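# Tuck the chair under the desk, park the cart

## Task

Slide the office chair fully beneath the desk so that it finishes upright with every wheel on the floor. Park the utility cart in the yellow taped bay, with all four of its wheels inside the tape lines and none resting on the tape. The desk should stay roughly where it began, with its load still on top and nothing hanging over its edges. The robot must not tip over or finish leaning, since either one counts as failure. At the end, release whatever the gripper holds and move the robot away.

## Robot and tools

Robot: TidyBot++, a single-arm mobile manipulator. The base is 0.54 m long, 0.50 m wide and 0.38 m tall and rolls on four powered casters. A seven-joint arm with a two-finger gripper sits on top; its shoulder is 0.12 m ahead of the base centre and 0.68 m up. Cameras: base_camera (fixed on the base, looking forward) and wrist_camera (fisheye, looking where the hand points). The arm starts folded with the hand pointing down, poking up to 0.08 m past the base front.

Frames (metres): the base frame has its origin on the floor below the base centre, x forward, y left, z up. The odometry frame is the base frame as it stood when the scene began; base_odometry reports x, y and heading (rad, left positive, -3.142 to 3.142) there. Odometry counts wheel turns only, so slip shows up as false travel, and it drifts a few cm and degrees over many moves. base_tilt gives forward and right lean in degrees, with roughly 1 degree of fixed error.

Tool move: one action per call. Its motion keys are base, joints, target, plus optional speeds; cameras and blocking are not part of the action. A call with no motion key just reports state and images.
- base: an object with any of translate_m (forward +, -2 to 2 m), strafe_m (left +, -2 to 2 m), rotate_rad (counter-clockwise seen from above +, -6.3 to 6.3 rad). These are offsets relative to the base's own axes at the moment the command starts, not poses; the base heads straight for the resulting point.
- joints: an object of absolute angles keyed by joint_1_rad ... joint_7_rad (radians) and gripper_pos (0 open to 1 closed; the pad gap is about 85 x (1 - gripper_pos) mm). Ranges: joint_2_rad ±2.249, joint_4_rad ±2.579, joint_6_rad ±2.099; joints 1, 3, 5, 7 turn freely but go the short way, so send steps below half a turn. joint_1_rad positive turns the arm clockwise from above, the opposite sense to rotate_rad. Done tolerances: ±0.039 rad for joints 1 to 4, ±0.095 for 5 to 7, ±0.03 for the gripper.
- target: a single list of seven numbers [x, y, z, qw, qx, qy, qz], an absolute hand pose in the base frame (metres and unit quaternion), the same form as the hand_pose line. The hand point lies midway between the finger pads; its z axis runs along the fingers and the fingers open along its y axis. Only gripper_pos may accompany target inside joints; other joint keys make the call refused.
- speeds: caps for this action only: translate_m and strafe_m 0.05 to 0.5 m/s (give one value for a combined translate+strafe), rotate_rad 0.1 to 1.57 rad/s.
- cameras: list of base_camera, wrist_camera or all; omitted means all, [] means none.
- blocking: true or omitted waits until all motion rests; false returns in about half a second while motion continues (check with wait(0), line earlier move).
Unknown keys make a call invalid; out-of-range values make it refused, and a refusal or an unplanned stop cancels your later move, wait and finished_scene calls in that reply.

Tool wait: seconds from 0 to 10; returns state and images, earlier if motion ends. Tool stop: brakes every running motion of yours; braked parts report stopped and may keep pressing. Tool zoom_image: camera plus region [x0, y0, x1, y1] in pixels, top-left origin, at most 504 by 504; base_camera images are 644x364, wrist_camera 644x476. Tool read_manual: only licence texts. Tool finished_scene: scene (the current scene number) ends the scene for good; the goal must hold without the robot.

Result lines: base_status, joint_status and hand_status report done, moving, off_target (resting away from target, maybe still pushing), not_followed, contact_stop or time_out. hand_pose is the measured hand pose; hand_target is the pose the joint targets would give. joint_positions lists angles, motor_effort gives percent of maximum with the peak of the last action in brackets. on_its_own lists motion you did not command. joint command not followed or pose unreachable means a safety check withheld arm targets (self-collision; there is no check against the base). ARM HIT means a hard arm strike on the base or itself. torque_fault freezes the arm 10 s. MOTOR HOT warns of heating; an OVER-TEMPERATURE FAULT lets the arm sag for 30 to 60 s and marks keys limit_stop_at_motor_heat; resend targets afterwards. A base reported done may still have stopped short if blocked.

Hand targeting: poses usually land within about 3 cm; correct by adding (wanted minus measured) to the last target. To hold still, resend hand_target, not hand_pose. Low, forward-pointing poses close to the base often fail or drive the arm into the chassis. A pointing-down hand reaches at most about 0.94 m high, only near the base. Loads make the arm sag; never command a joint to its current reading while carrying something. Out-of-reach poses wander up to 10 s then time out.

Safety: creep slowly (0.05 to 0.1 m/s) before the base or arm touches the chair, cart or desk; contact at travel speed counts as a collision. The base accelerates at up to 0.5 m/s2. Pushing or pulling with a raised hand, or catching the arm above about 0.6 m while driving, can tip the robot; reaching far out from the fold near furniture or swinging an outstretched arm sideways can too. Retract the arm or back off to right a lean. Avoid drops, slams, hard pushes and overloading the gripper, including gripping something firmly while it still rests on a surface. Watch that nothing falls off the desk. Brief disturbances may tug held parts or shove loose objects. Finish by opening the gripper and driving clear.

Each tool is called after "Emit:" by a JSON object that holds its "fn" and its "kwargs", one argument or row to a line.

## Session

Emit:
{"fn": "move", "kwargs": {

}}

Emit:
{"fn": "move", "kwargs": {
  "joints": {"joint_6_rad":-1.6},
  "base": {"rotate_rad":1.2}
}}

Emit:
{"fn": "move", "kwargs": {
  "base": {"rotate_rad":1.2}
}}

Emit:
{"fn": "move", "kwargs": {
  "base": {"rotate_rad":1.2}
}}

Emit:
{"fn": "move", "kwargs": {
  "base": {"rotate_rad":1.2}
}}

Scene clock: 0.00 s.
base_odometry: x=+0.000 y=+0.000 heading=+0.000
base_tilt: forward=-0.1 right=-0.1
base_status: not commanded
joint_positions: joint_1_rad=-0.019 joint_2_rad=-0.347 joint_3_rad=+3.124 joint_4_rad=-2.529 joint_5_rad=+0.040 joint_6_rad=-0.835 joint_7_rad=+1.597 gripper_pos=+0.000
joint_status: not commanded
motor_effort: joint_1_rad=+0 joint_2_rad=-2 joint_3_rad=+0 joint_4_rad=+16 joint_5_rad=+0 joint_6_rad=+1 joint_7_rad=+0
hand_pose: x=+0.2722 y=-0.0029 z=+0.5884 quat_wxyz=(+0.018, +0.997, +0.044, +0.062) (m; base frame)
hand_target: x=+0.2726 y=-0.0029 z=+0.5886 quat_wxyz=(+0.018, +0.997, +0.044, +0.063) (m; base frame)
hand_status: not commanded
pictures: base_camera, wrist_camera

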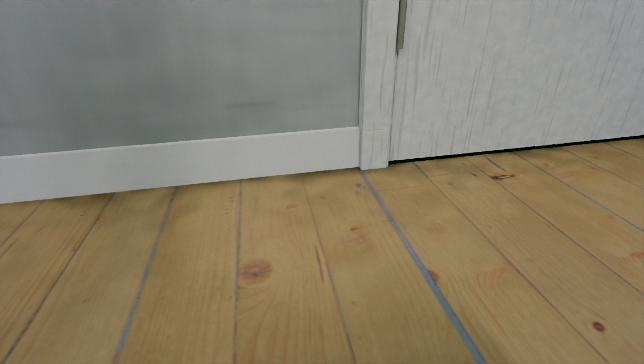

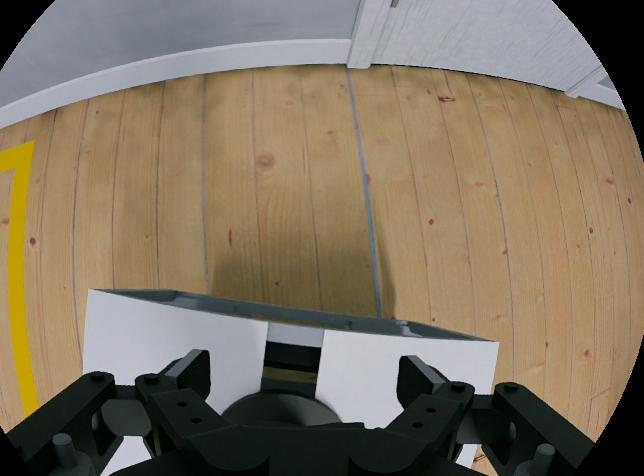

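Scene clock: 2.03 s.
move: not_followed
base_odometry: x=+0.000 y=+0.000 heading=+1.198
base_tilt: forward=-0.1 right=-0.1
base_status: done
joint_positions: joint_1_rad=-0.019 joint_2_rad=-0.347 joint_3_rad=+3.124 joint_4_rad=-2.527 joint_5_rad=+0.040 joint_6_rad=-1.017 joint_7_rad=+1.597 gripper_pos=+0.000
joint_status: joint_6_rad not_followed (moved -0.182 of -0.765)
motor_effort: joint_1_rad=+0(1) joint_2_rad=-1(3) joint_3_rad=+0(1) joint_4_rad=+14(20) joint_5_rad=+0(1) joint_6_rad=+0(5) joint_7_rad=+0(1)
hand_pose: x=+0.2168 y=-0.0062 z=+0.5870 quat_wxyz=(+0.020, +0.999, +0.042, -0.027) (m; base frame)
hand_target: x=+0.2085 y=-0.0067 z=+0.5875 quat_wxyz=(+0.020, +0.998, +0.042, -0.041) (m; base frame)
hand_status: not commanded
pictures: base_camera, wrist_camera
joint command not followed: on one or more control steps a check withheld the commanded joint targets, and the robot was not sent them on those steps. On the call's last step the targets were still withheld.
cause: the commanded joint targets, or the way to them, would bring two parts of the arm too close to each other (its gripper and another part of the arm, with the joints from joint_2_rad to joint_7_rad between them).

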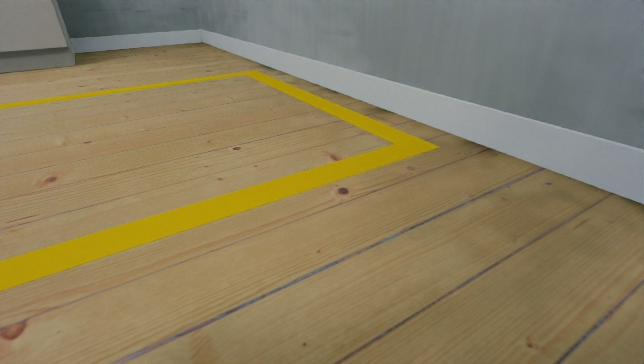

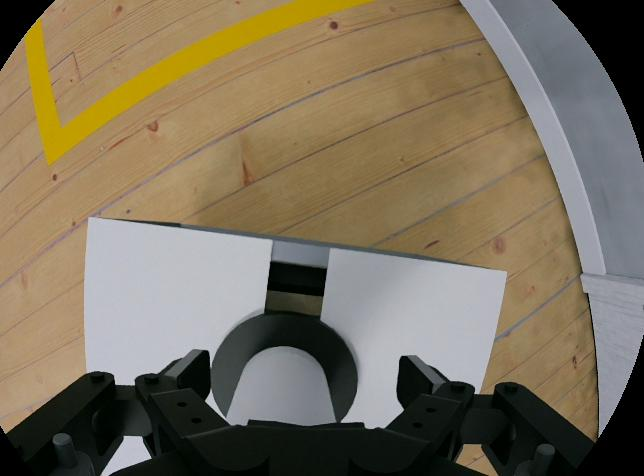

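Scene clock: 4.07 s.
move: done
base_odometry: x=+0.000 y=+0.000 heading=+2.397
base_tilt: forward=-0.1 right=-0.2
base_status: done
joint_positions: joint_1_rad=-0.019 joint_2_rad=-0.347 joint_3_rad=+3.124 joint_4_rad=-2.527 joint_5_rad=+0.040 joint_6_rad=-1.017 joint_7_rad=+1.597 gripper_pos=+0.000
joint_status: not commanded
on_its_own: joint_6_rad still aims at your old target -1.600
motor_effort: joint_1_rad=+0(1) joint_2_rad=-2(3) joint_3_rad=+0(1) joint_4_rad=+13(16) joint_5_rad=+0(1) joint_6_rad=+0(1) joint_7_rad=+0(1)
hand_pose: x=+0.2168 y=-0.0062 z=+0.5870 quat_wxyz=(+0.020, +0.999, +0.042, -0.027) (m; base frame)
hand_target: x=+0.2085 y=-0.0067 z=+0.5875 quat_wxyz=(+0.020, +0.998, +0.042, -0.041) (m; base frame)
hand_status: not commanded
pictures: base_camera, wrist_camera
joint command not followed: on one or more control steps a check withheld the commanded joint targets, and the robot was not sent them on those steps. On the call's last step the targets were still withheld.
cause: the commanded joint targets, or the way to them, would bring two parts of the arm too close to each other (the joints from joint_2_rad to joint_7_rad lie between them).

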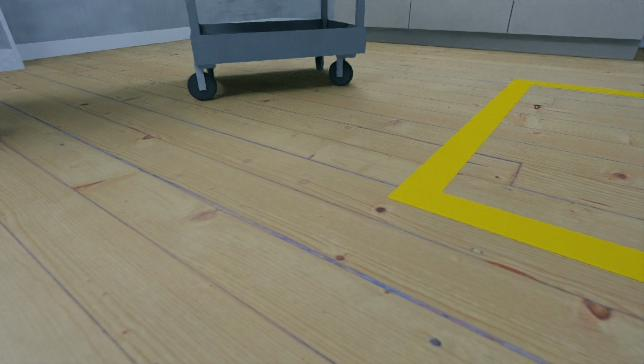

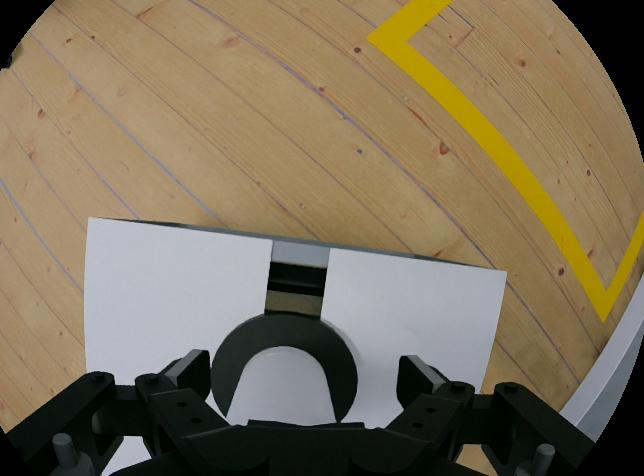

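Scene clock: 6.10 s.
move: done
base_odometry: x=+0.000 y=+0.000 heading=-2.688
base_tilt: forward=+0.0 right=-0.2
base_status: done
joint_positions: joint_1_rad=-0.019 joint_2_rad=-0.347 joint_3_rad=+3.124 joint_4_rad=-2.527 joint_5_rad=+0.040 joint_6_rad=-1.017 joint_7_rad=+1.597 gripper_pos=+0.000
joint_status: not commanded
on_its_own: joint_6_rad still aims at your old target -1.600
motor_effort: joint_1_rad=-1(1) joint_2_rad=-1(3) joint_3_rad=+0(1) joint_4_rad=+14(15) joint_5_rad=+0(1) joint_6_rad=+0(1) joint_7_rad=+0(1)
hand_pose: x=+0.2168 y=-0.0062 z=+0.5870 quat_wxyz=(+0.020, +0.999, +0.042, -0.027) (m; base frame)
hand_target: x=+0.2085 y=-0.0067 z=+0.5875 quat_wxyz=(+0.020, +0.998, +0.042, -0.041) (m; base frame)
hand_status: not commanded
pictures: base_camera, wrist_camera
joint command not followed: on one or more control steps a check withheld the commanded joint targets, and the robot was not sent them on those steps. On the call's last step the targets were still withheld.
cause: the commanded joint targets, or the way to them, would bring two parts of the arm too close to each other (the joints from joint_2_rad to joint_7_rad lie between them).

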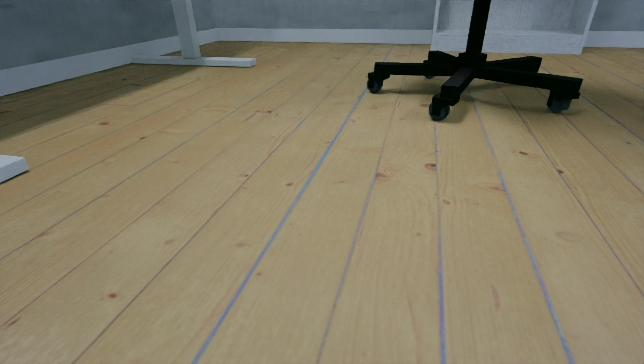

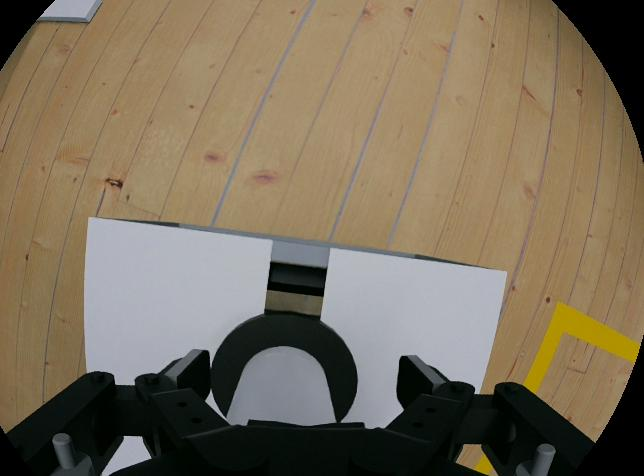

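Scene clock: 8.13 s.
move: done
base_odometry: x=+0.000 y=+0.000 heading=-1.490
base_tilt: forward=-0.1 right=-0.1
base_status: done
joint_positions: joint_1_rad=-0.019 joint_2_rad=-0.347 joint_3_rad=+3.124 joint_4_rad=-2.527 joint_5_rad=+0.040 joint_6_rad=-1.017 joint_7_rad=+1.597 gripper_pos=+0.000
joint_status: not commanded
on_its_own: joint_6_rad still aims at your old target -1.600
motor_effort: joint_1_rad=+0(1) joint_2_rad=-2(2) joint_3_rad=+0(1) joint_4_rad=+14(16) joint_5_rad=+0(1) joint_6_rad=+0(1) joint_7_rad=+1(1)
hand_pose: x=+0.2168 y=-0.0062 z=+0.5870 quat_wxyz=(+0.020, +0.999, +0.042, -0.027) (m; base frame)
hand_target: x=+0.2085 y=-0.0067 z=+0.5875 quat_wxyz=(+0.020, +0.998, +0.042, -0.041) (m; base frame)
hand_status: not commanded
pictures: base_camera, wrist_camera
joint command not followed: on one or more control steps a check withheld the commanded joint targets, and the robot was not sent them on those steps. On the call's last step the targets were still withheld.
cause: the commanded joint targets, or the way to them, would bring two parts of the arm too close to each other (the joints from joint_2_rad to joint_7_rad lie between them).

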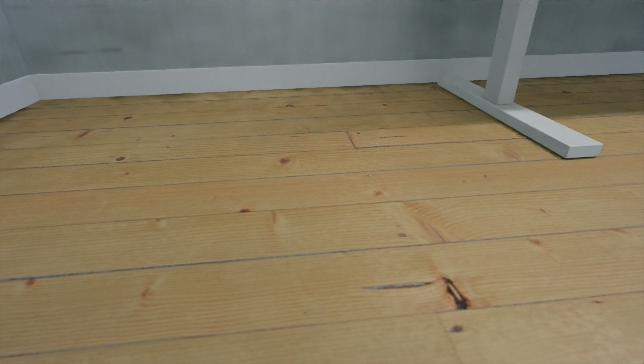

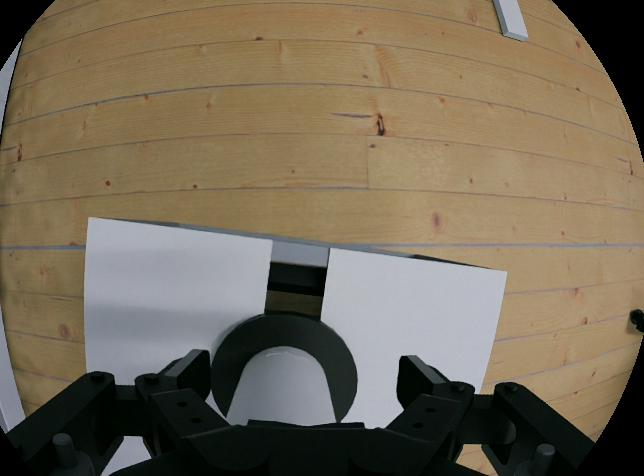

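Emit:
{"fn": "move", "kwargs": {
  "joints": {"joint_6_rad":0.15},
  "cameras": ["wrist_camera"]
}}

Emit:
{"fn": "move", "kwargs": {
  "base": {"rotate_rad":-1.0}
}}

Emit:
{"fn": "move", "kwargs": {
  "base": {"rotate_rad":-1.0}
}}

Emit:
{"fn": "move", "kwargs": {
  "base": {"rotate_rad":-1.0}
}}

Scene clock: 22.20 s.
move: done
base_odometry: x=+0.000 y=+0.000 heading=-1.490
base_tilt: forward=-0.1 right=-0.1
base_status: not commanded
joint_positions: joint_1_rad=-0.019 joint_2_rad=-0.347 joint_3_rad=+3.124 joint_4_rad=-2.528 joint_5_rad=+0.040 joint_6_rad=+0.093 joint_7_rad=+1.597 gripper_pos=+0.000
joint_status: all done
motor_effort: joint_1_rad=+0(1) joint_2_rad=-7(8) joint_3_rad=+0(1) joint_4_rad=+19(20) joint_5_rad=-1(1) joint_6_rad=+8(8) joint_7_rad=+0(2)
hand_pose: x=+0.5035 y=+0.0166 z=+0.7434 quat_wxyz=(+0.009, +0.863, +0.046, +0.503) (m; base frame)
hand_target: x=+0.5119 y=+0.0177 z=+0.7590 quat_wxyz=(+0.008, +0.849, +0.046, +0.527) (m; base frame)
hand_status: not commanded
pictures: wrist_camera
held back during your reply time, on 59 control steps: two parts of the arm were too close to each other, or the arm's last command would have brought them too close.
led back after a hold: the arm was led back toward your command in small steps, so it may still be short of it.
joint command not followed: on one or more control steps a check withheld the commanded joint targets, and the robot was not sent them on those steps.
cause: the commanded joint targets, or the way to them, would bring two parts of the arm too close to each other (the joints from joint_2_rad to joint_7_rad lie between them).

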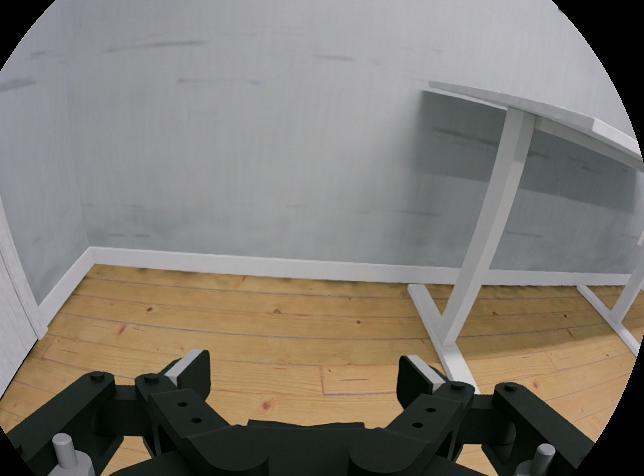

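Scene clock: 24.17 s.
move: done
base_odometry: x=+0.000 y=+0.000 heading=-2.488
base_tilt: forward=-0.1 right=-0.1
base_status: done
joint_positions: joint_1_rad=-0.019 joint_2_rad=-0.347 joint_3_rad=+3.125 joint_4_rad=-2.528 joint_5_rad=+0.040 joint_6_rad=+0.093 joint_7_rad=+1.597 gripper_pos=+0.000
joint_status: not commanded
motor_effort: joint_1_rad=+0(2) joint_2_rad=-6(8) joint_3_rad=+0(1) joint_4_rad=+19(20) joint_5_rad=-1(1) joint_6_rad=+7(8) joint_7_rad=+0(1)
hand_pose: x=+0.5035 y=+0.0164 z=+0.7434 quat_wxyz=(+0.009, +0.863, +0.046, +0.503) (m; base frame)
hand_target: x=+0.5119 y=+0.0177 z=+0.7590 quat_wxyz=(+0.008, +0.849, +0.046, +0.527) (m; base frame)
hand_status: not commanded
pictures: base_camera, wrist_camera

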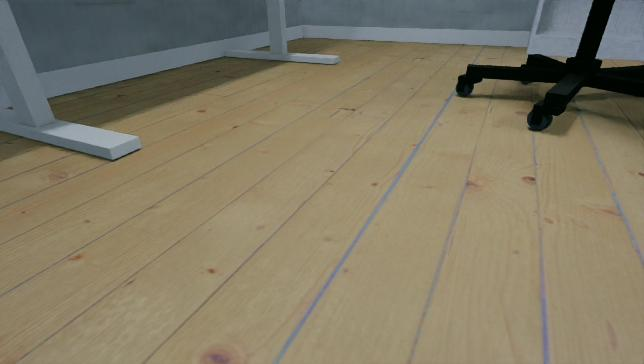

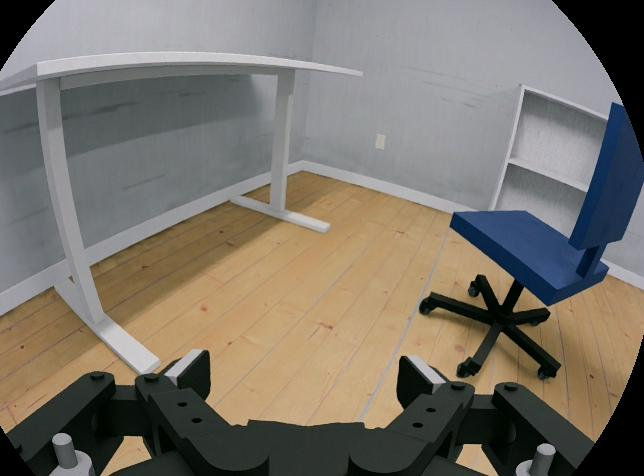

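Scene clock: 26.07 s.
move: done
base_odometry: x=+0.000 y=+0.000 heading=+2.797
base_tilt: forward=-0.1 right=-0.1
base_status: done
joint_positions: joint_1_rad=-0.019 joint_2_rad=-0.347 joint_3_rad=+3.125 joint_4_rad=-2.528 joint_5_rad=+0.040 joint_6_rad=+0.093 joint_7_rad=+1.597 gripper_pos=+0.000
joint_status: not commanded
motor_effort: joint_1_rad=-1(2) joint_2_rad=-7(7) joint_3_rad=+1(2) joint_4_rad=+19(20) joint_5_rad=+0(1) joint_6_rad=+7(8) joint_7_rad=+1(1)
hand_pose: x=+0.5036 y=+0.0164 z=+0.7434 quat_wxyz=(+0.009, +0.863, +0.046, +0.503) (m; base frame)
hand_target: x=+0.5119 y=+0.0177 z=+0.7590 quat_wxyz=(+0.008, +0.849, +0.046, +0.527) (m; base frame)
hand_status: not commanded
pictures: base_camera, wrist_camera

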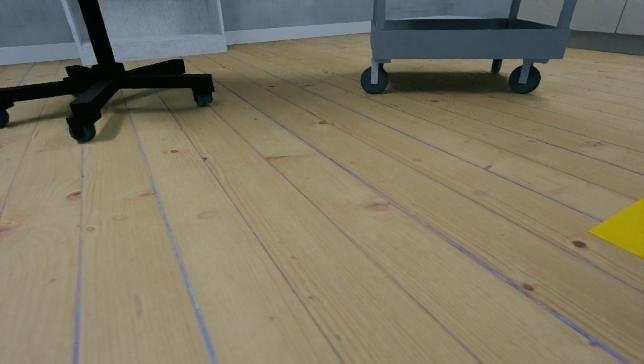

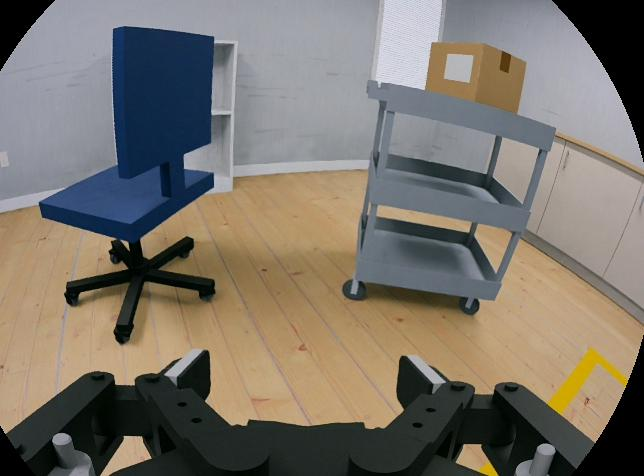

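Scene clock: 27.97 s.
move: done
base_odometry: x=+0.000 y=+0.000 heading=+1.798
base_tilt: forward=+0.0 right=-0.1
base_status: done
joint_positions: joint_1_rad=-0.019 joint_2_rad=-0.347 joint_3_rad=+3.125 joint_4_rad=-2.528 joint_5_rad=+0.040 joint_6_rad=+0.093 joint_7_rad=+1.597 gripper_pos=+0.000
joint_status: not commanded
motor_effort: joint_1_rad=-1(1) joint_2_rad=-7(7) joint_3_rad=+1(2) joint_4_rad=+19(20) joint_5_rad=-1(1) joint_6_rad=+7(8) joint_7_rad=+0(1)
hand_pose: x=+0.5036 y=+0.0164 z=+0.7434 quat_wxyz=(+0.009, +0.863, +0.046, +0.503) (m; base frame)
hand_target: x=+0.5119 y=+0.0177 z=+0.7590 quat_wxyz=(+0.008, +0.849, +0.046, +0.527) (m; base frame)
hand_status: not commanded
pictures: base_camera, wrist_camera

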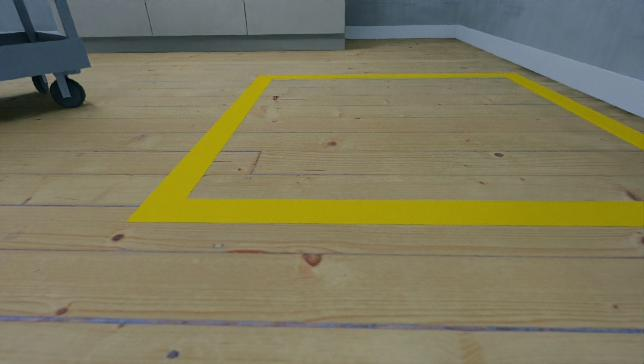

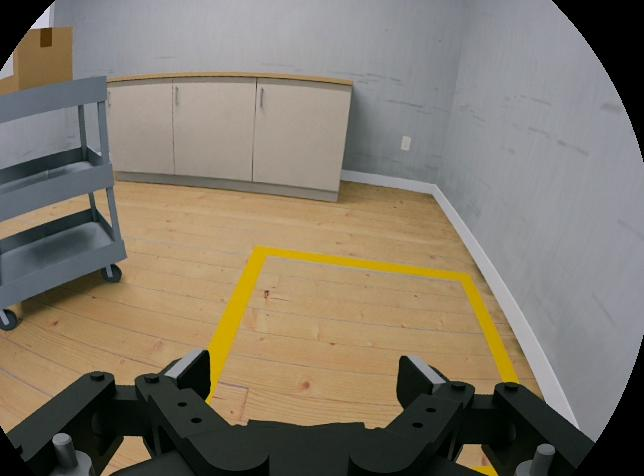

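Emit:
{"fn": "move", "kwargs": {
  "base": {"translate_m":0.75,"strafe_m":0.25},
  "cameras": []
}}

Emit:
{"fn": "move", "kwargs": {
  "base": {"rotate_rad":2.1}
}}

Scene clock: 96.60 s.
move: done
base_odometry: x=-0.413 y=+0.674 heading=+1.798
base_tilt: forward=-0.1 right=-0.2
base_status: done
joint_positions: joint_1_rad=-0.019 joint_2_rad=-0.347 joint_3_rad=+3.125 joint_4_rad=-2.528 joint_5_rad=+0.040 joint_6_rad=+0.094 joint_7_rad=+1.597 gripper_pos=+0.000
joint_status: not commanded
motor_effort: joint_1_rad=-1(1) joint_2_rad=-6(9) joint_3_rad=+0(1) joint_4_rad=+19(21) joint_5_rad=-1(1) joint_6_rad=+8(8) joint_7_rad=+0(1)
hand_pose: x=+0.5037 y=+0.0164 z=+0.7436 quat_wxyz=(+0.009, +0.863, +0.046, +0.503) (m; base frame)
hand_target: x=+0.5119 y=+0.0177 z=+0.7590 quat_wxyz=(+0.008, +0.849, +0.046, +0.527) (m; base frame)
hand_status: not commanded
pictures: none
No camera images: "cameras" was empty.

Scene clock: 99.23 s.
move: done
base_odometry: x=-0.413 y=+0.674 heading=-2.387
base_tilt: forward=-0.1 right=-0.1
base_status: done
joint_positions: joint_1_rad=-0.019 joint_2_rad=-0.347 joint_3_rad=+3.125 joint_4_rad=-2.528 joint_5_rad=+0.040 joint_6_rad=+0.094 joint_7_rad=+1.597 gripper_pos=+0.000
joint_status: not commanded
motor_effort: joint_1_rad=+0(1) joint_2_rad=-7(8) joint_3_rad=+0(1) joint_4_rad=+18(20) joint_5_rad=-1(1) joint_6_rad=+8(8) joint_7_rad=+1(1)
hand_pose: x=+0.5037 y=+0.0164 z=+0.7436 quat_wxyz=(+0.009, +0.863, +0.046, +0.503) (m; base frame)
hand_target: x=+0.5119 y=+0.0177 z=+0.7590 quat_wxyz=(+0.008, +0.849, +0.046, +0.527) (m; base frame)
hand_status: not commanded
pictures: base_camera, wrist_camera

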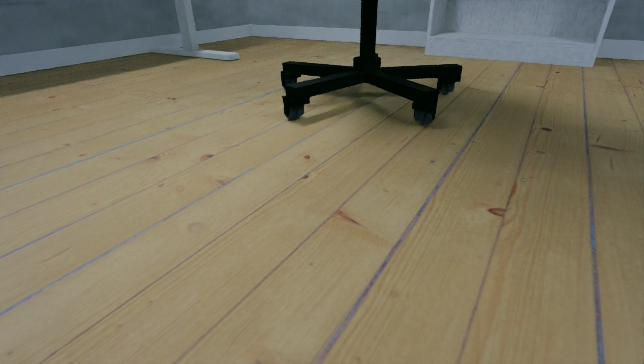

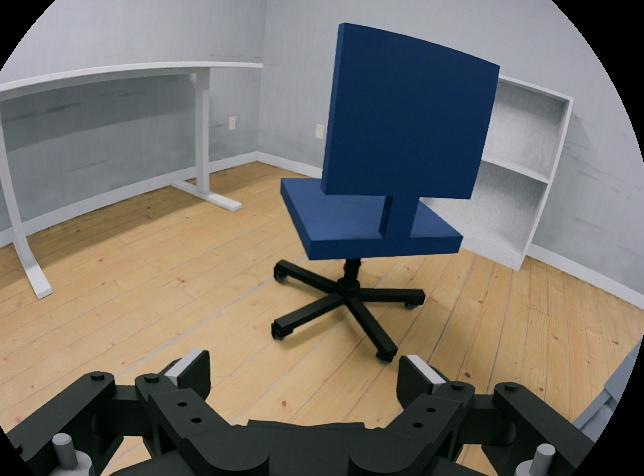

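Emit:
{"fn": "move", "kwargs": {
  "base": {"rotate_rad":-1.08}
}}

Emit:
{"fn": "move", "kwargs": {
  "joints": {"joint_1_rad":0,"joint_2_rad":0.17,"joint_3_rad":3.14,"joint_4_rad":-1.315,"joint_5_rad":0,"joint_6_rad":-1.66,"joint_7_rad":0}
}}

Scene clock: 170.07 s.
move: done
base_odometry: x=-0.413 y=+0.674 heading=+2.818
base_tilt: forward=-0.1 right=-0.1
base_status: done
joint_positions: joint_1_rad=-0.019 joint_2_rad=-0.347 joint_3_rad=+3.124 joint_4_rad=-2.528 joint_5_rad=+0.040 joint_6_rad=+0.094 joint_7_rad=+1.597 gripper_pos=+0.000
joint_status: not commanded
motor_effort: joint_1_rad=+0(2) joint_2_rad=-7(7) joint_3_rad=+1(2) joint_4_rad=+19(20) joint_5_rad=+0(1) joint_6_rad=+7(8) joint_7_rad=+0(1)
hand_pose: x=+0.5036 y=+0.0164 z=+0.7436 quat_wxyz=(+0.009, +0.863, +0.046, +0.503) (m; base frame)
hand_target: x=+0.5119 y=+0.0177 z=+0.7590 quat_wxyz=(+0.008, +0.849, +0.046, +0.527) (m; base frame)
hand_status: not commanded
pictures: base_camera, wrist_camera

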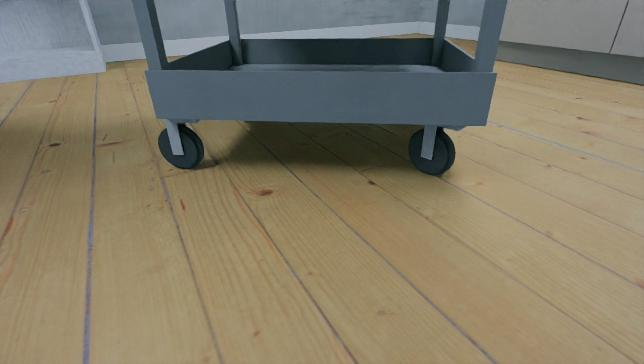

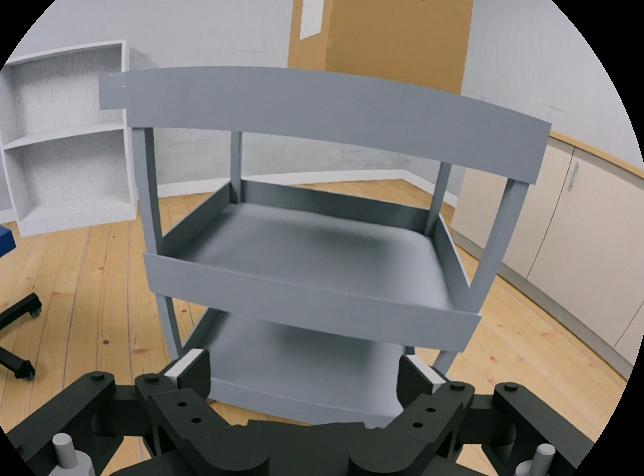

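Scene clock: 173.00 s.
move: done
base_odometry: x=-0.413 y=+0.674 heading=+2.818
base_tilt: forward=-0.1 right=-0.1
base_status: not commanded
joint_positions: joint_1_rad=-0.019 joint_2_rad=+0.151 joint_3_rad=+3.125 joint_4_rad=-1.329 joint_5_rad=+0.027 joint_6_rad=-1.593 joint_7_rad=+0.041 gripper_pos=+0.000
joint_status: all done
motor_effort: joint_1_rad=-1(2) joint_2_rad=-24(25) joint_3_rad=+0(1) joint_4_rad=+18(22) joint_5_rad=+0(2) joint_6_rad=+1(8) joint_7_rad=+0(2)
hand_pose: x=+0.5163 y=+0.0070 z=+0.8157 quat_wxyz=(-0.015, +0.733, -0.680, +0.032) (m; base frame)
hand_target: x=+0.5023 y=+0.0019 z=+0.8121 quat_wxyz=(+0.001, +0.708, -0.707, -0.001) (m; base frame)
hand_status: not commanded
pictures: base_camera, wrist_camera

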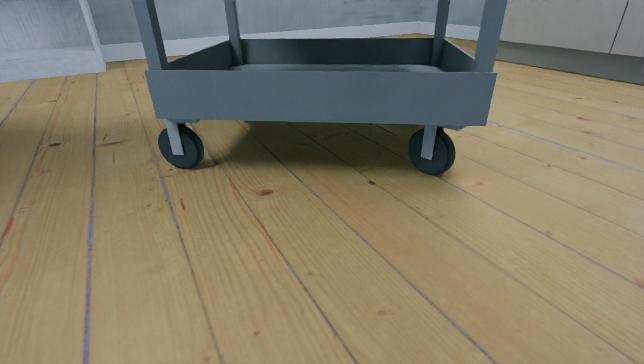

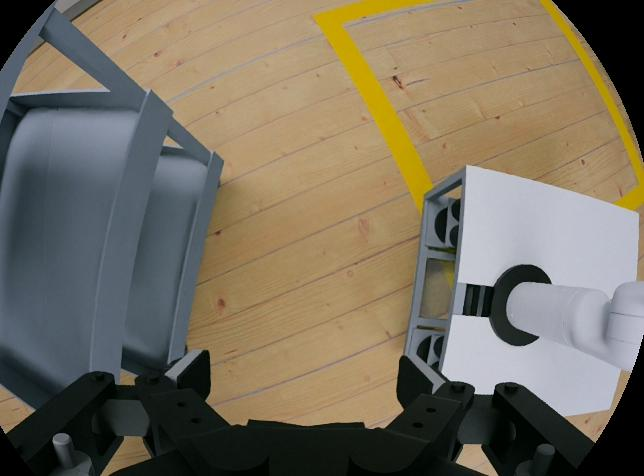

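Emit:
{"fn": "move", "kwargs": {
  "joints": {"joint_2_rad":0.16,"joint_4_rad":-0.86,"joint_6_rad":-2.09,"joint_7_rad":-0.05}
}}

Emit:
{"fn": "move", "kwargs": {
  "base": {"translate_m":0.24},
  "speeds": {"translate_m":0.2}
}}

Scene clock: 196.40 s.
move: done
base_odometry: x=-0.413 y=+0.674 heading=+2.818
base_tilt: forward=-0.1 right=-0.1
base_status: not commanded
joint_positions: joint_1_rad=-0.019 joint_2_rad=+0.154 joint_3_rad=+3.125 joint_4_rad=-0.873 joint_5_rad=+0.026 joint_6_rad=-2.024 joint_7_rad=-0.011 gripper_pos=+0.000
joint_status: all done
motor_effort: joint_1_rad=+0(1) joint_2_rad=-22(26) joint_3_rad=+0(1) joint_4_rad=+15(20) joint_5_rad=+0(1) joint_6_rad=+1(2) joint_7_rad=+0(2)
hand_pose: x=+0.4804 y=+0.0064 z=+0.9501 quat_wxyz=(-0.026, +0.711, -0.702, +0.038) (m; base frame)
hand_target: x=+0.4637 y=+0.0018 z=+0.9506 quat_wxyz=(-0.012, +0.690, -0.724, +0.011) (m; base frame)
hand_status: not commanded
pictures: base_camera, wrist_camera

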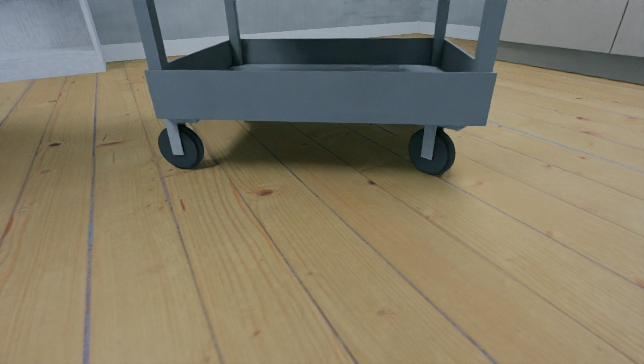

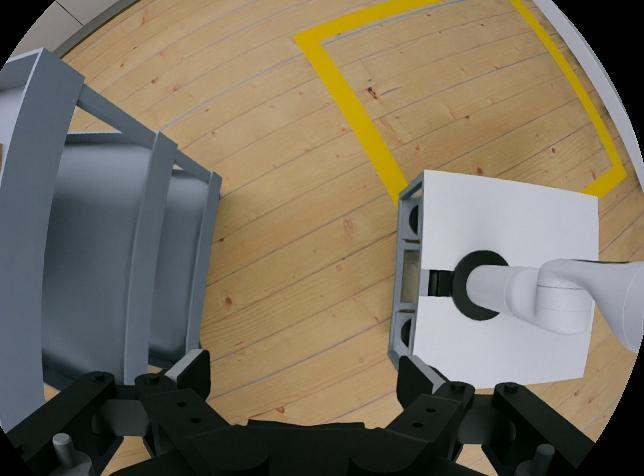

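Scene clock: 198.33 s.
move: done
base_odometry: x=-0.640 y=+0.751 heading=+2.816
base_tilt: forward=+0.0 right=-0.1
base_status: done
joint_positions: joint_1_rad=-0.017 joint_2_rad=+0.159 joint_3_rad=+3.125 joint_4_rad=-0.872 joint_5_rad=+0.025 joint_6_rad=-2.031 joint_7_rad=-0.011 gripper_pos=+0.000
joint_status: not commanded
motor_effort: joint_1_rad=+0(1) joint_2_rad=-23(26) joint_3_rad=+0(1) joint_4_rad=+15(17) joint_5_rad=+0(1) joint_6_rad=+0(2) joint_7_rad=+1(1)
hand_pose: x=+0.4799 y=+0.0057 z=+0.9486 quat_wxyz=(-0.022, +0.710, -0.703, +0.035) (m; base frame)
hand_target: x=+0.4637 y=+0.0018 z=+0.9506 quat_wxyz=(-0.012, +0.690, -0.724, +0.011) (m; base frame)
hand_status: not commanded
pictures: base_camera, wrist_camera

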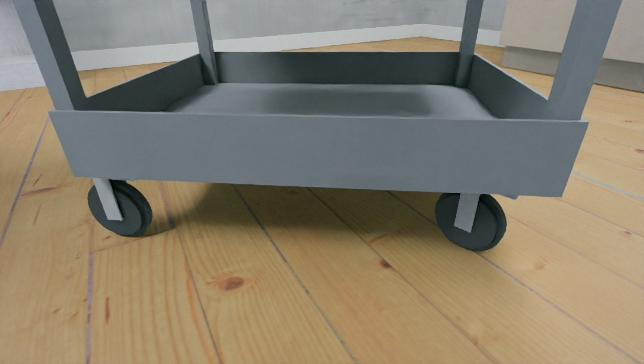

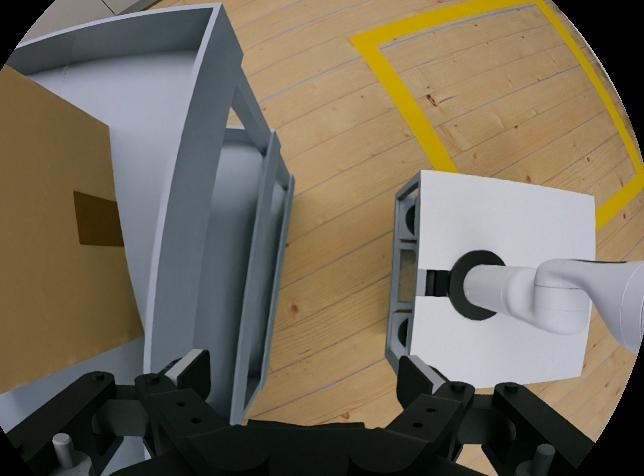

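Emit:
{"fn": "move", "kwargs": {
  "base": {"strafe_m":0.15},
  "speeds": {"strafe_m":0.2},
  "cameras": ["wrist_camera"]
}}

Emit:
{"fn": "move", "kwargs": {
  "base": {"translate_m":0.07},
  "speeds": {"translate_m":0.08}
}}

Scene clock: 215.93 s.
move: done
base_odometry: x=-0.689 y=+0.609 heading=+2.816
base_tilt: forward=-0.1 right=-0.1
base_status: done
joint_positions: joint_1_rad=-0.010 joint_2_rad=+0.159 joint_3_rad=+3.129 joint_4_rad=-0.872 joint_5_rad=+0.024 joint_6_rad=-2.031 joint_7_rad=-0.011 gripper_pos=+0.000
joint_status: not commanded
motor_effort: joint_1_rad=+0(2) joint_2_rad=-23(23) joint_3_rad=+0(1) joint_4_rad=+15(17) joint_5_rad=+0(1) joint_6_rad=+1(1) joint_7_rad=+0(1)
hand_pose: x=+0.4800 y=+0.0023 z=+0.9486 quat_wxyz=(-0.022, +0.706, -0.707, +0.035) (m; base frame)
hand_target: x=+0.4637 y=+0.0018 z=+0.9506 quat_wxyz=(-0.012, +0.690, -0.724, +0.011) (m; base frame)
hand_status: not commanded
pictures: wrist_camera

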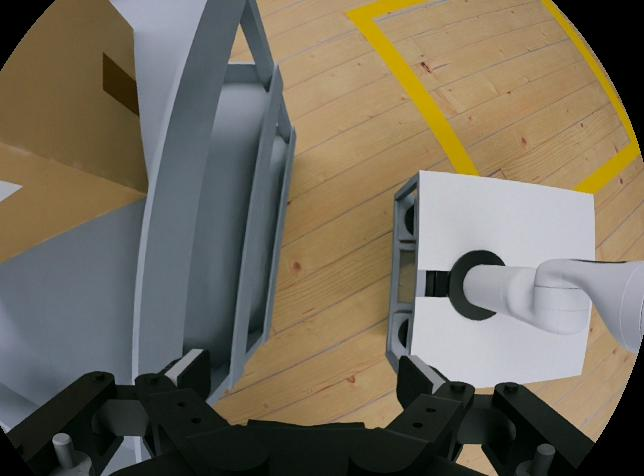

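Scene clock: 217.27 s.
move: done
base_odometry: x=-0.755 y=+0.631 heading=+2.817
base_tilt: forward=-0.1 right=-0.1
base_status: done
joint_positions: joint_1_rad=-0.010 joint_2_rad=+0.159 joint_3_rad=+3.130 joint_4_rad=-0.872 joint_5_rad=+0.024 joint_6_rad=-2.032 joint_7_rad=-0.011 gripper_pos=+0.000
joint_status: not commanded
motor_effort: joint_1_rad=+0(2) joint_2_rad=-23(25) joint_3_rad=+0(1) joint_4_rad=+16(17) joint_5_rad=+0(1) joint_6_rad=+1(1) joint_7_rad=+0(2)
hand_pose: x=+0.4797 y=+0.0022 z=+0.9487 quat_wxyz=(-0.022, +0.706, -0.707, +0.034) (m; base frame)
hand_target: x=+0.4637 y=+0.0018 z=+0.9506 quat_wxyz=(-0.012, +0.690, -0.724, +0.011) (m; base frame)
hand_status: not commanded
pictures: base_camera, wrist_camera

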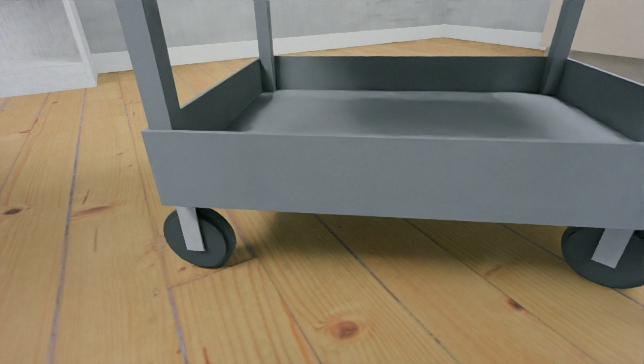

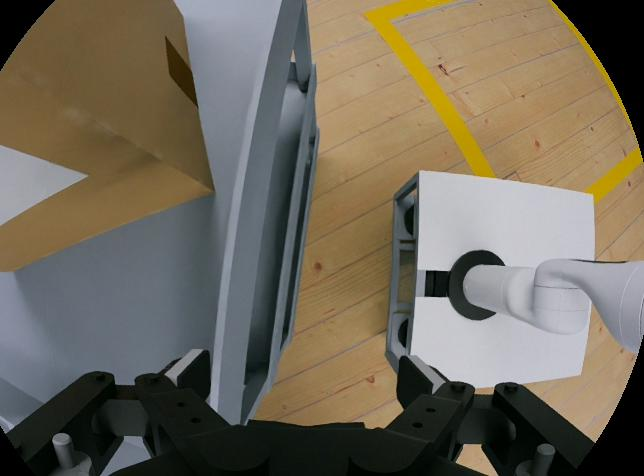

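Emit:
{"fn": "move", "kwargs": {
  "base": {"translate_m":0.065},
  "speeds": {"translate_m":0.08}
}}

Scene clock: 223.73 s.
move: done
base_odometry: x=-0.817 y=+0.651 heading=+2.817
base_tilt: forward=-0.1 right=-0.1
base_status: done
joint_positions: joint_1_rad=-0.010 joint_2_rad=+0.159 joint_3_rad=+3.130 joint_4_rad=-0.872 joint_5_rad=+0.024 joint_6_rad=-2.033 joint_7_rad=-0.011 gripper_pos=+0.000
joint_status: not commanded
motor_effort: joint_1_rad=+0(2) joint_2_rad=-22(25) joint_3_rad=+0(1) joint_4_rad=+16(16) joint_5_rad=+0(1) joint_6_rad=+0(2) joint_7_rad=+0(1)
hand_pose: x=+0.4794 y=+0.0022 z=+0.9487 quat_wxyz=(-0.022, +0.706, -0.707, +0.034) (m; base frame)
hand_target: x=+0.4637 y=+0.0018 z=+0.9506 quat_wxyz=(-0.012, +0.690, -0.724, +0.011) (m; base frame)
hand_status: not commanded
pictures: base_camera, wrist_camera

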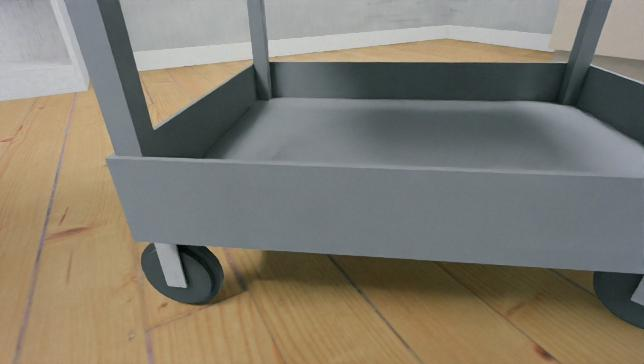

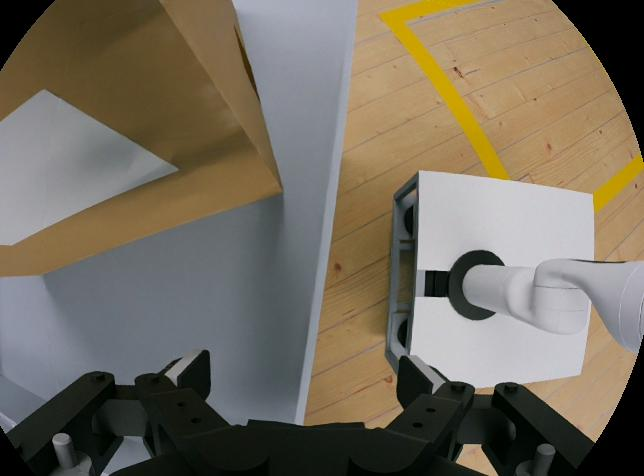

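Emit:
{"fn": "move", "kwargs": {
  "joints": {"joint_2_rad":0.125,"joint_4_rad":-1.21,"joint_6_rad":-1.85,"joint_7_rad":-0.15}
}}

Scene clock: 235.43 s.
move: done
base_odometry: x=-0.817 y=+0.651 heading=+2.817
base_tilt: forward=-0.1 right=-0.2
base_status: not commanded
joint_positions: joint_1_rad=-0.010 joint_2_rad=+0.140 joint_3_rad=+3.130 joint_4_rad=-1.200 joint_5_rad=+0.024 joint_6_rad=-1.914 joint_7_rad=-0.110 gripper_pos=+0.000
joint_status: all done
motor_effort: joint_1_rad=-1(1) joint_2_rad=-22(25) joint_3_rad=+0(0) joint_4_rad=+16(17) joint_5_rad=+0(0) joint_6_rad=-1(2) joint_7_rad=+0(1)
hand_pose: x=+0.4488 y=+0.0014 z=+0.8610 quat_wxyz=(+0.049, +0.672, -0.738, -0.029) (m; base frame)
hand_target: x=+0.4636 y=+0.0019 z=+0.8617 quat_wxyz=(+0.016, +0.653, -0.757, -0.014) (m; base frame)
hand_status: not commanded
pictures: base_camera, wrist_camera

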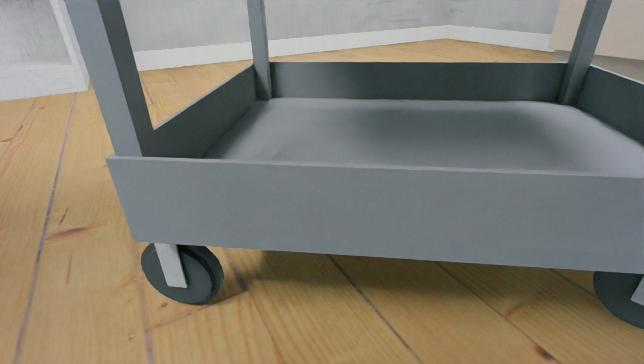

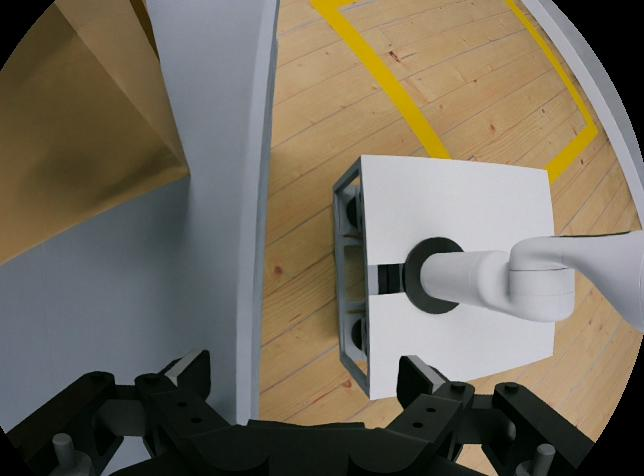

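Emit:
{"fn": "move", "kwargs": {
  "joints": {"joint_6_rad":-1.74}
}}

Emit:
{"fn": "move", "kwargs": {
  "joints": {"gripper_pos":0.9}
}}

Scene clock: 240.07 s.
move: done
base_odometry: x=-0.817 y=+0.651 heading=+2.817
base_tilt: forward=+0.0 right=-0.2
base_status: not commanded
joint_positions: joint_1_rad=-0.010 joint_2_rad=+0.136 joint_3_rad=+3.130 joint_4_rad=-1.202 joint_5_rad=+0.024 joint_6_rad=-1.786 joint_7_rad=-0.111 gripper_pos=+0.000
joint_status: all done
motor_effort: joint_1_rad=-1(1) joint_2_rad=-23(26) joint_3_rad=+0(0) joint_4_rad=+17(18) joint_5_rad=+0(0) joint_6_rad=+0(2) joint_7_rad=+0(1)
hand_pose: x=+0.4874 y=+0.0020 z=+0.8602 quat_wxyz=(+0.000, +0.673, -0.740, +0.014) (m; base frame)
hand_target: x=+0.4978 y=+0.0019 z=+0.8621 quat_wxyz=(-0.025, +0.652, -0.757, +0.022) (m; base frame)
hand_status: not commanded
pictures: base_camera, wrist_camera

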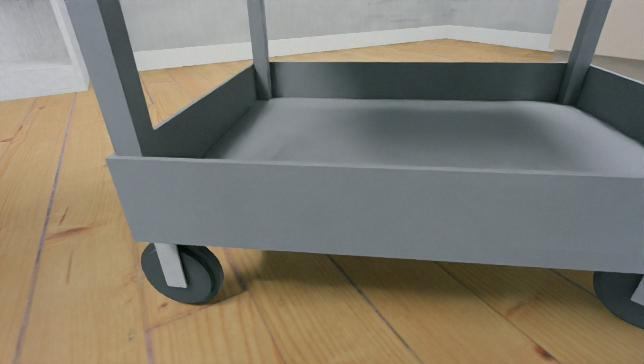

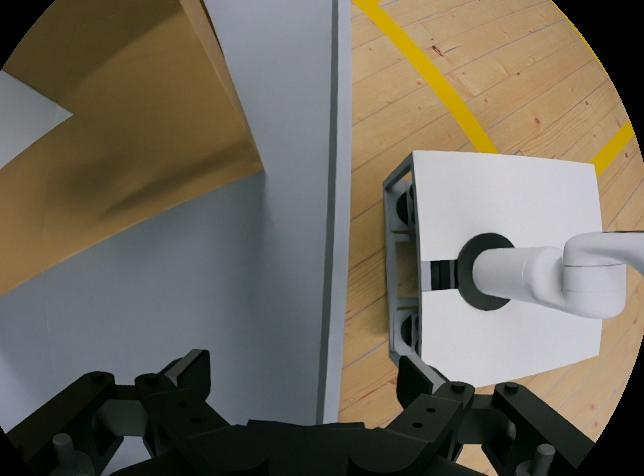

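Scene clock: 241.10 s.
move: done
base_odometry: x=-0.817 y=+0.651 heading=+2.817
base_tilt: forward=-0.1 right=-0.1
base_status: not commanded
joint_positions: joint_1_rad=-0.010 joint_2_rad=+0.129 joint_3_rad=+3.130 joint_4_rad=-1.209 joint_5_rad=+0.023 joint_6_rad=-1.787 joint_7_rad=-0.112 gripper_pos=+0.900
joint_status: all done
motor_effort: joint_1_rad=+0(1) joint_2_rad=-21(24) joint_3_rad=+0(1) joint_4_rad=+17(21) joint_5_rad=+1(1) joint_6_rad=+3(8) joint_7_rad=+0(1)
hand_pose: x=+0.4842 y=+0.0022 z=+0.8605 quat_wxyz=(+0.000, +0.673, -0.740, +0.013) (m; base frame)
hand_target: x=+0.4978 y=+0.0019 z=+0.8621 quat_wxyz=(-0.025, +0.652, -0.757, +0.022) (m; base frame)
hand_status: not commanded
pictures: base_camera, wrist_camera

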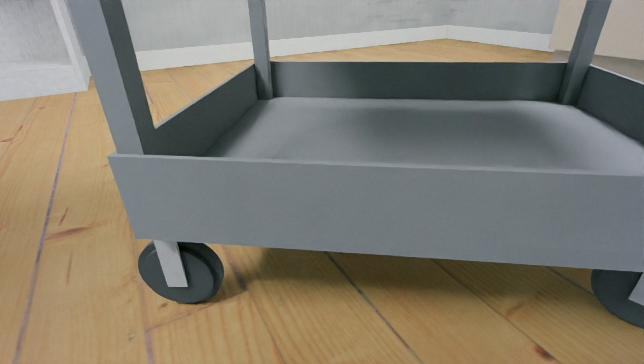

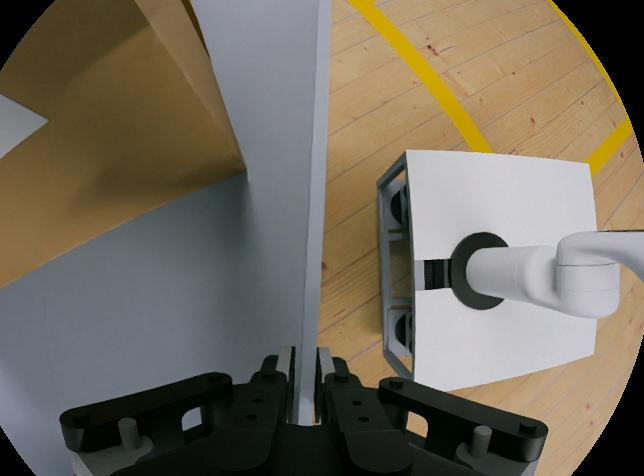

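Emit:
{"fn": "move", "kwargs": {
  "joints": {"gripper_pos":1},
  "cameras": []
}}

Emit:
{"fn": "move", "kwargs": {
  "base": {"translate_m":-0.43,"strafe_m":-0.08,"rotate_rad":-0.35},
  "speeds": {"translate_m":0.1,"rotate_rad":0.1}
}}

Scene clock: 261.20 s.
move: off_target
base_odometry: x=-0.817 y=+0.651 heading=+2.817
base_tilt: forward=-0.1 right=-0.1
base_status: not commanded
joint_positions: joint_1_rad=-0.010 joint_2_rad=+0.127 joint_3_rad=+3.130 joint_4_rad=-1.210 joint_5_rad=+0.023 joint_6_rad=-1.786 joint_7_rad=-0.115 gripper_pos=+0.959
joint_status: gripper_pos off_target (ended at +0.959, target +1.000)
motor_effort: joint_1_rad=+0(1) joint_2_rad=-21(22) joint_3_rad=+1(1) joint_4_rad=+18(20) joint_5_rad=+1(1) joint_6_rad=+3(7) joint_7_rad=-1(2)
hand_pose: x=+0.4837 y=+0.0021 z=+0.8607 quat_wxyz=(+0.000, +0.671, -0.741, +0.014) (m; base frame)
hand_target: x=+0.4978 y=+0.0019 z=+0.8621 quat_wxyz=(-0.025, +0.652, -0.757, +0.022) (m; base frame)
hand_status: not commanded
pictures: none
No camera images: "cameras" was empty.

Scene clock: 266.20 s.
move: done
base_odometry: x=-0.384 y=+0.590 heading=+2.466
base_tilt: forward=-0.1 right=-0.1
base_status: done
joint_positions: joint_1_rad=+0.020 joint_2_rad=+0.127 joint_3_rad=+3.158 joint_4_rad=-1.211 joint_5_rad=+0.020 joint_6_rad=-1.763 joint_7_rad=-0.135 gripper_pos=+0.959
joint_status: not commanded
motor_effort: joint_1_rad=-4(7) joint_2_rad=-23(29) joint_3_rad=-3(6) joint_4_rad=+16(21) joint_5_rad=-4(8) joint_6_rad=+1(8) joint_7_rad=+1(9)
hand_pose: x=+0.4906 y=-0.0180 z=+0.8606 quat_wxyz=(-0.008, +0.642, -0.766, +0.022) (m; base frame)
hand_target: x=+0.4978 y=+0.0019 z=+0.8621 quat_wxyz=(-0.025, +0.652, -0.757, +0.022) (m; base frame)
hand_status: not commanded
pictures: base_camera, wrist_camera

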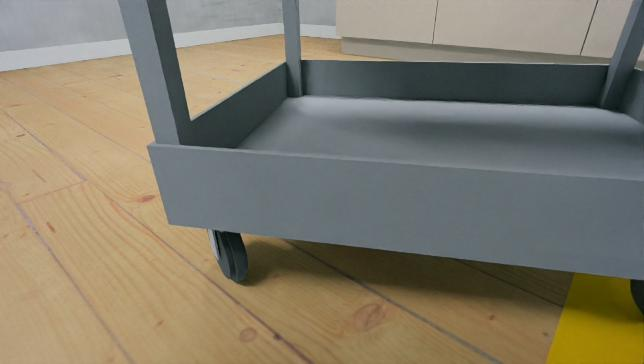

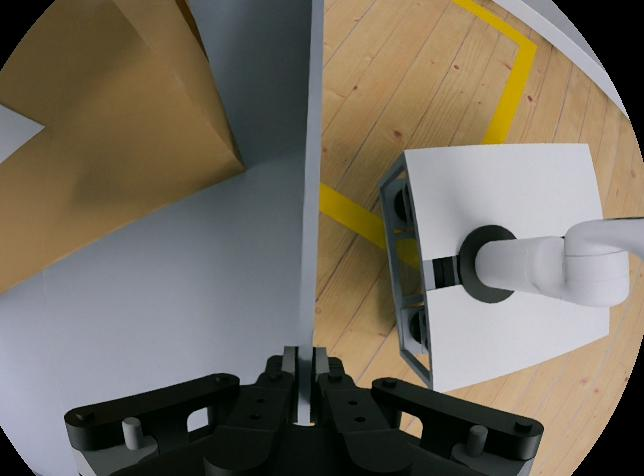

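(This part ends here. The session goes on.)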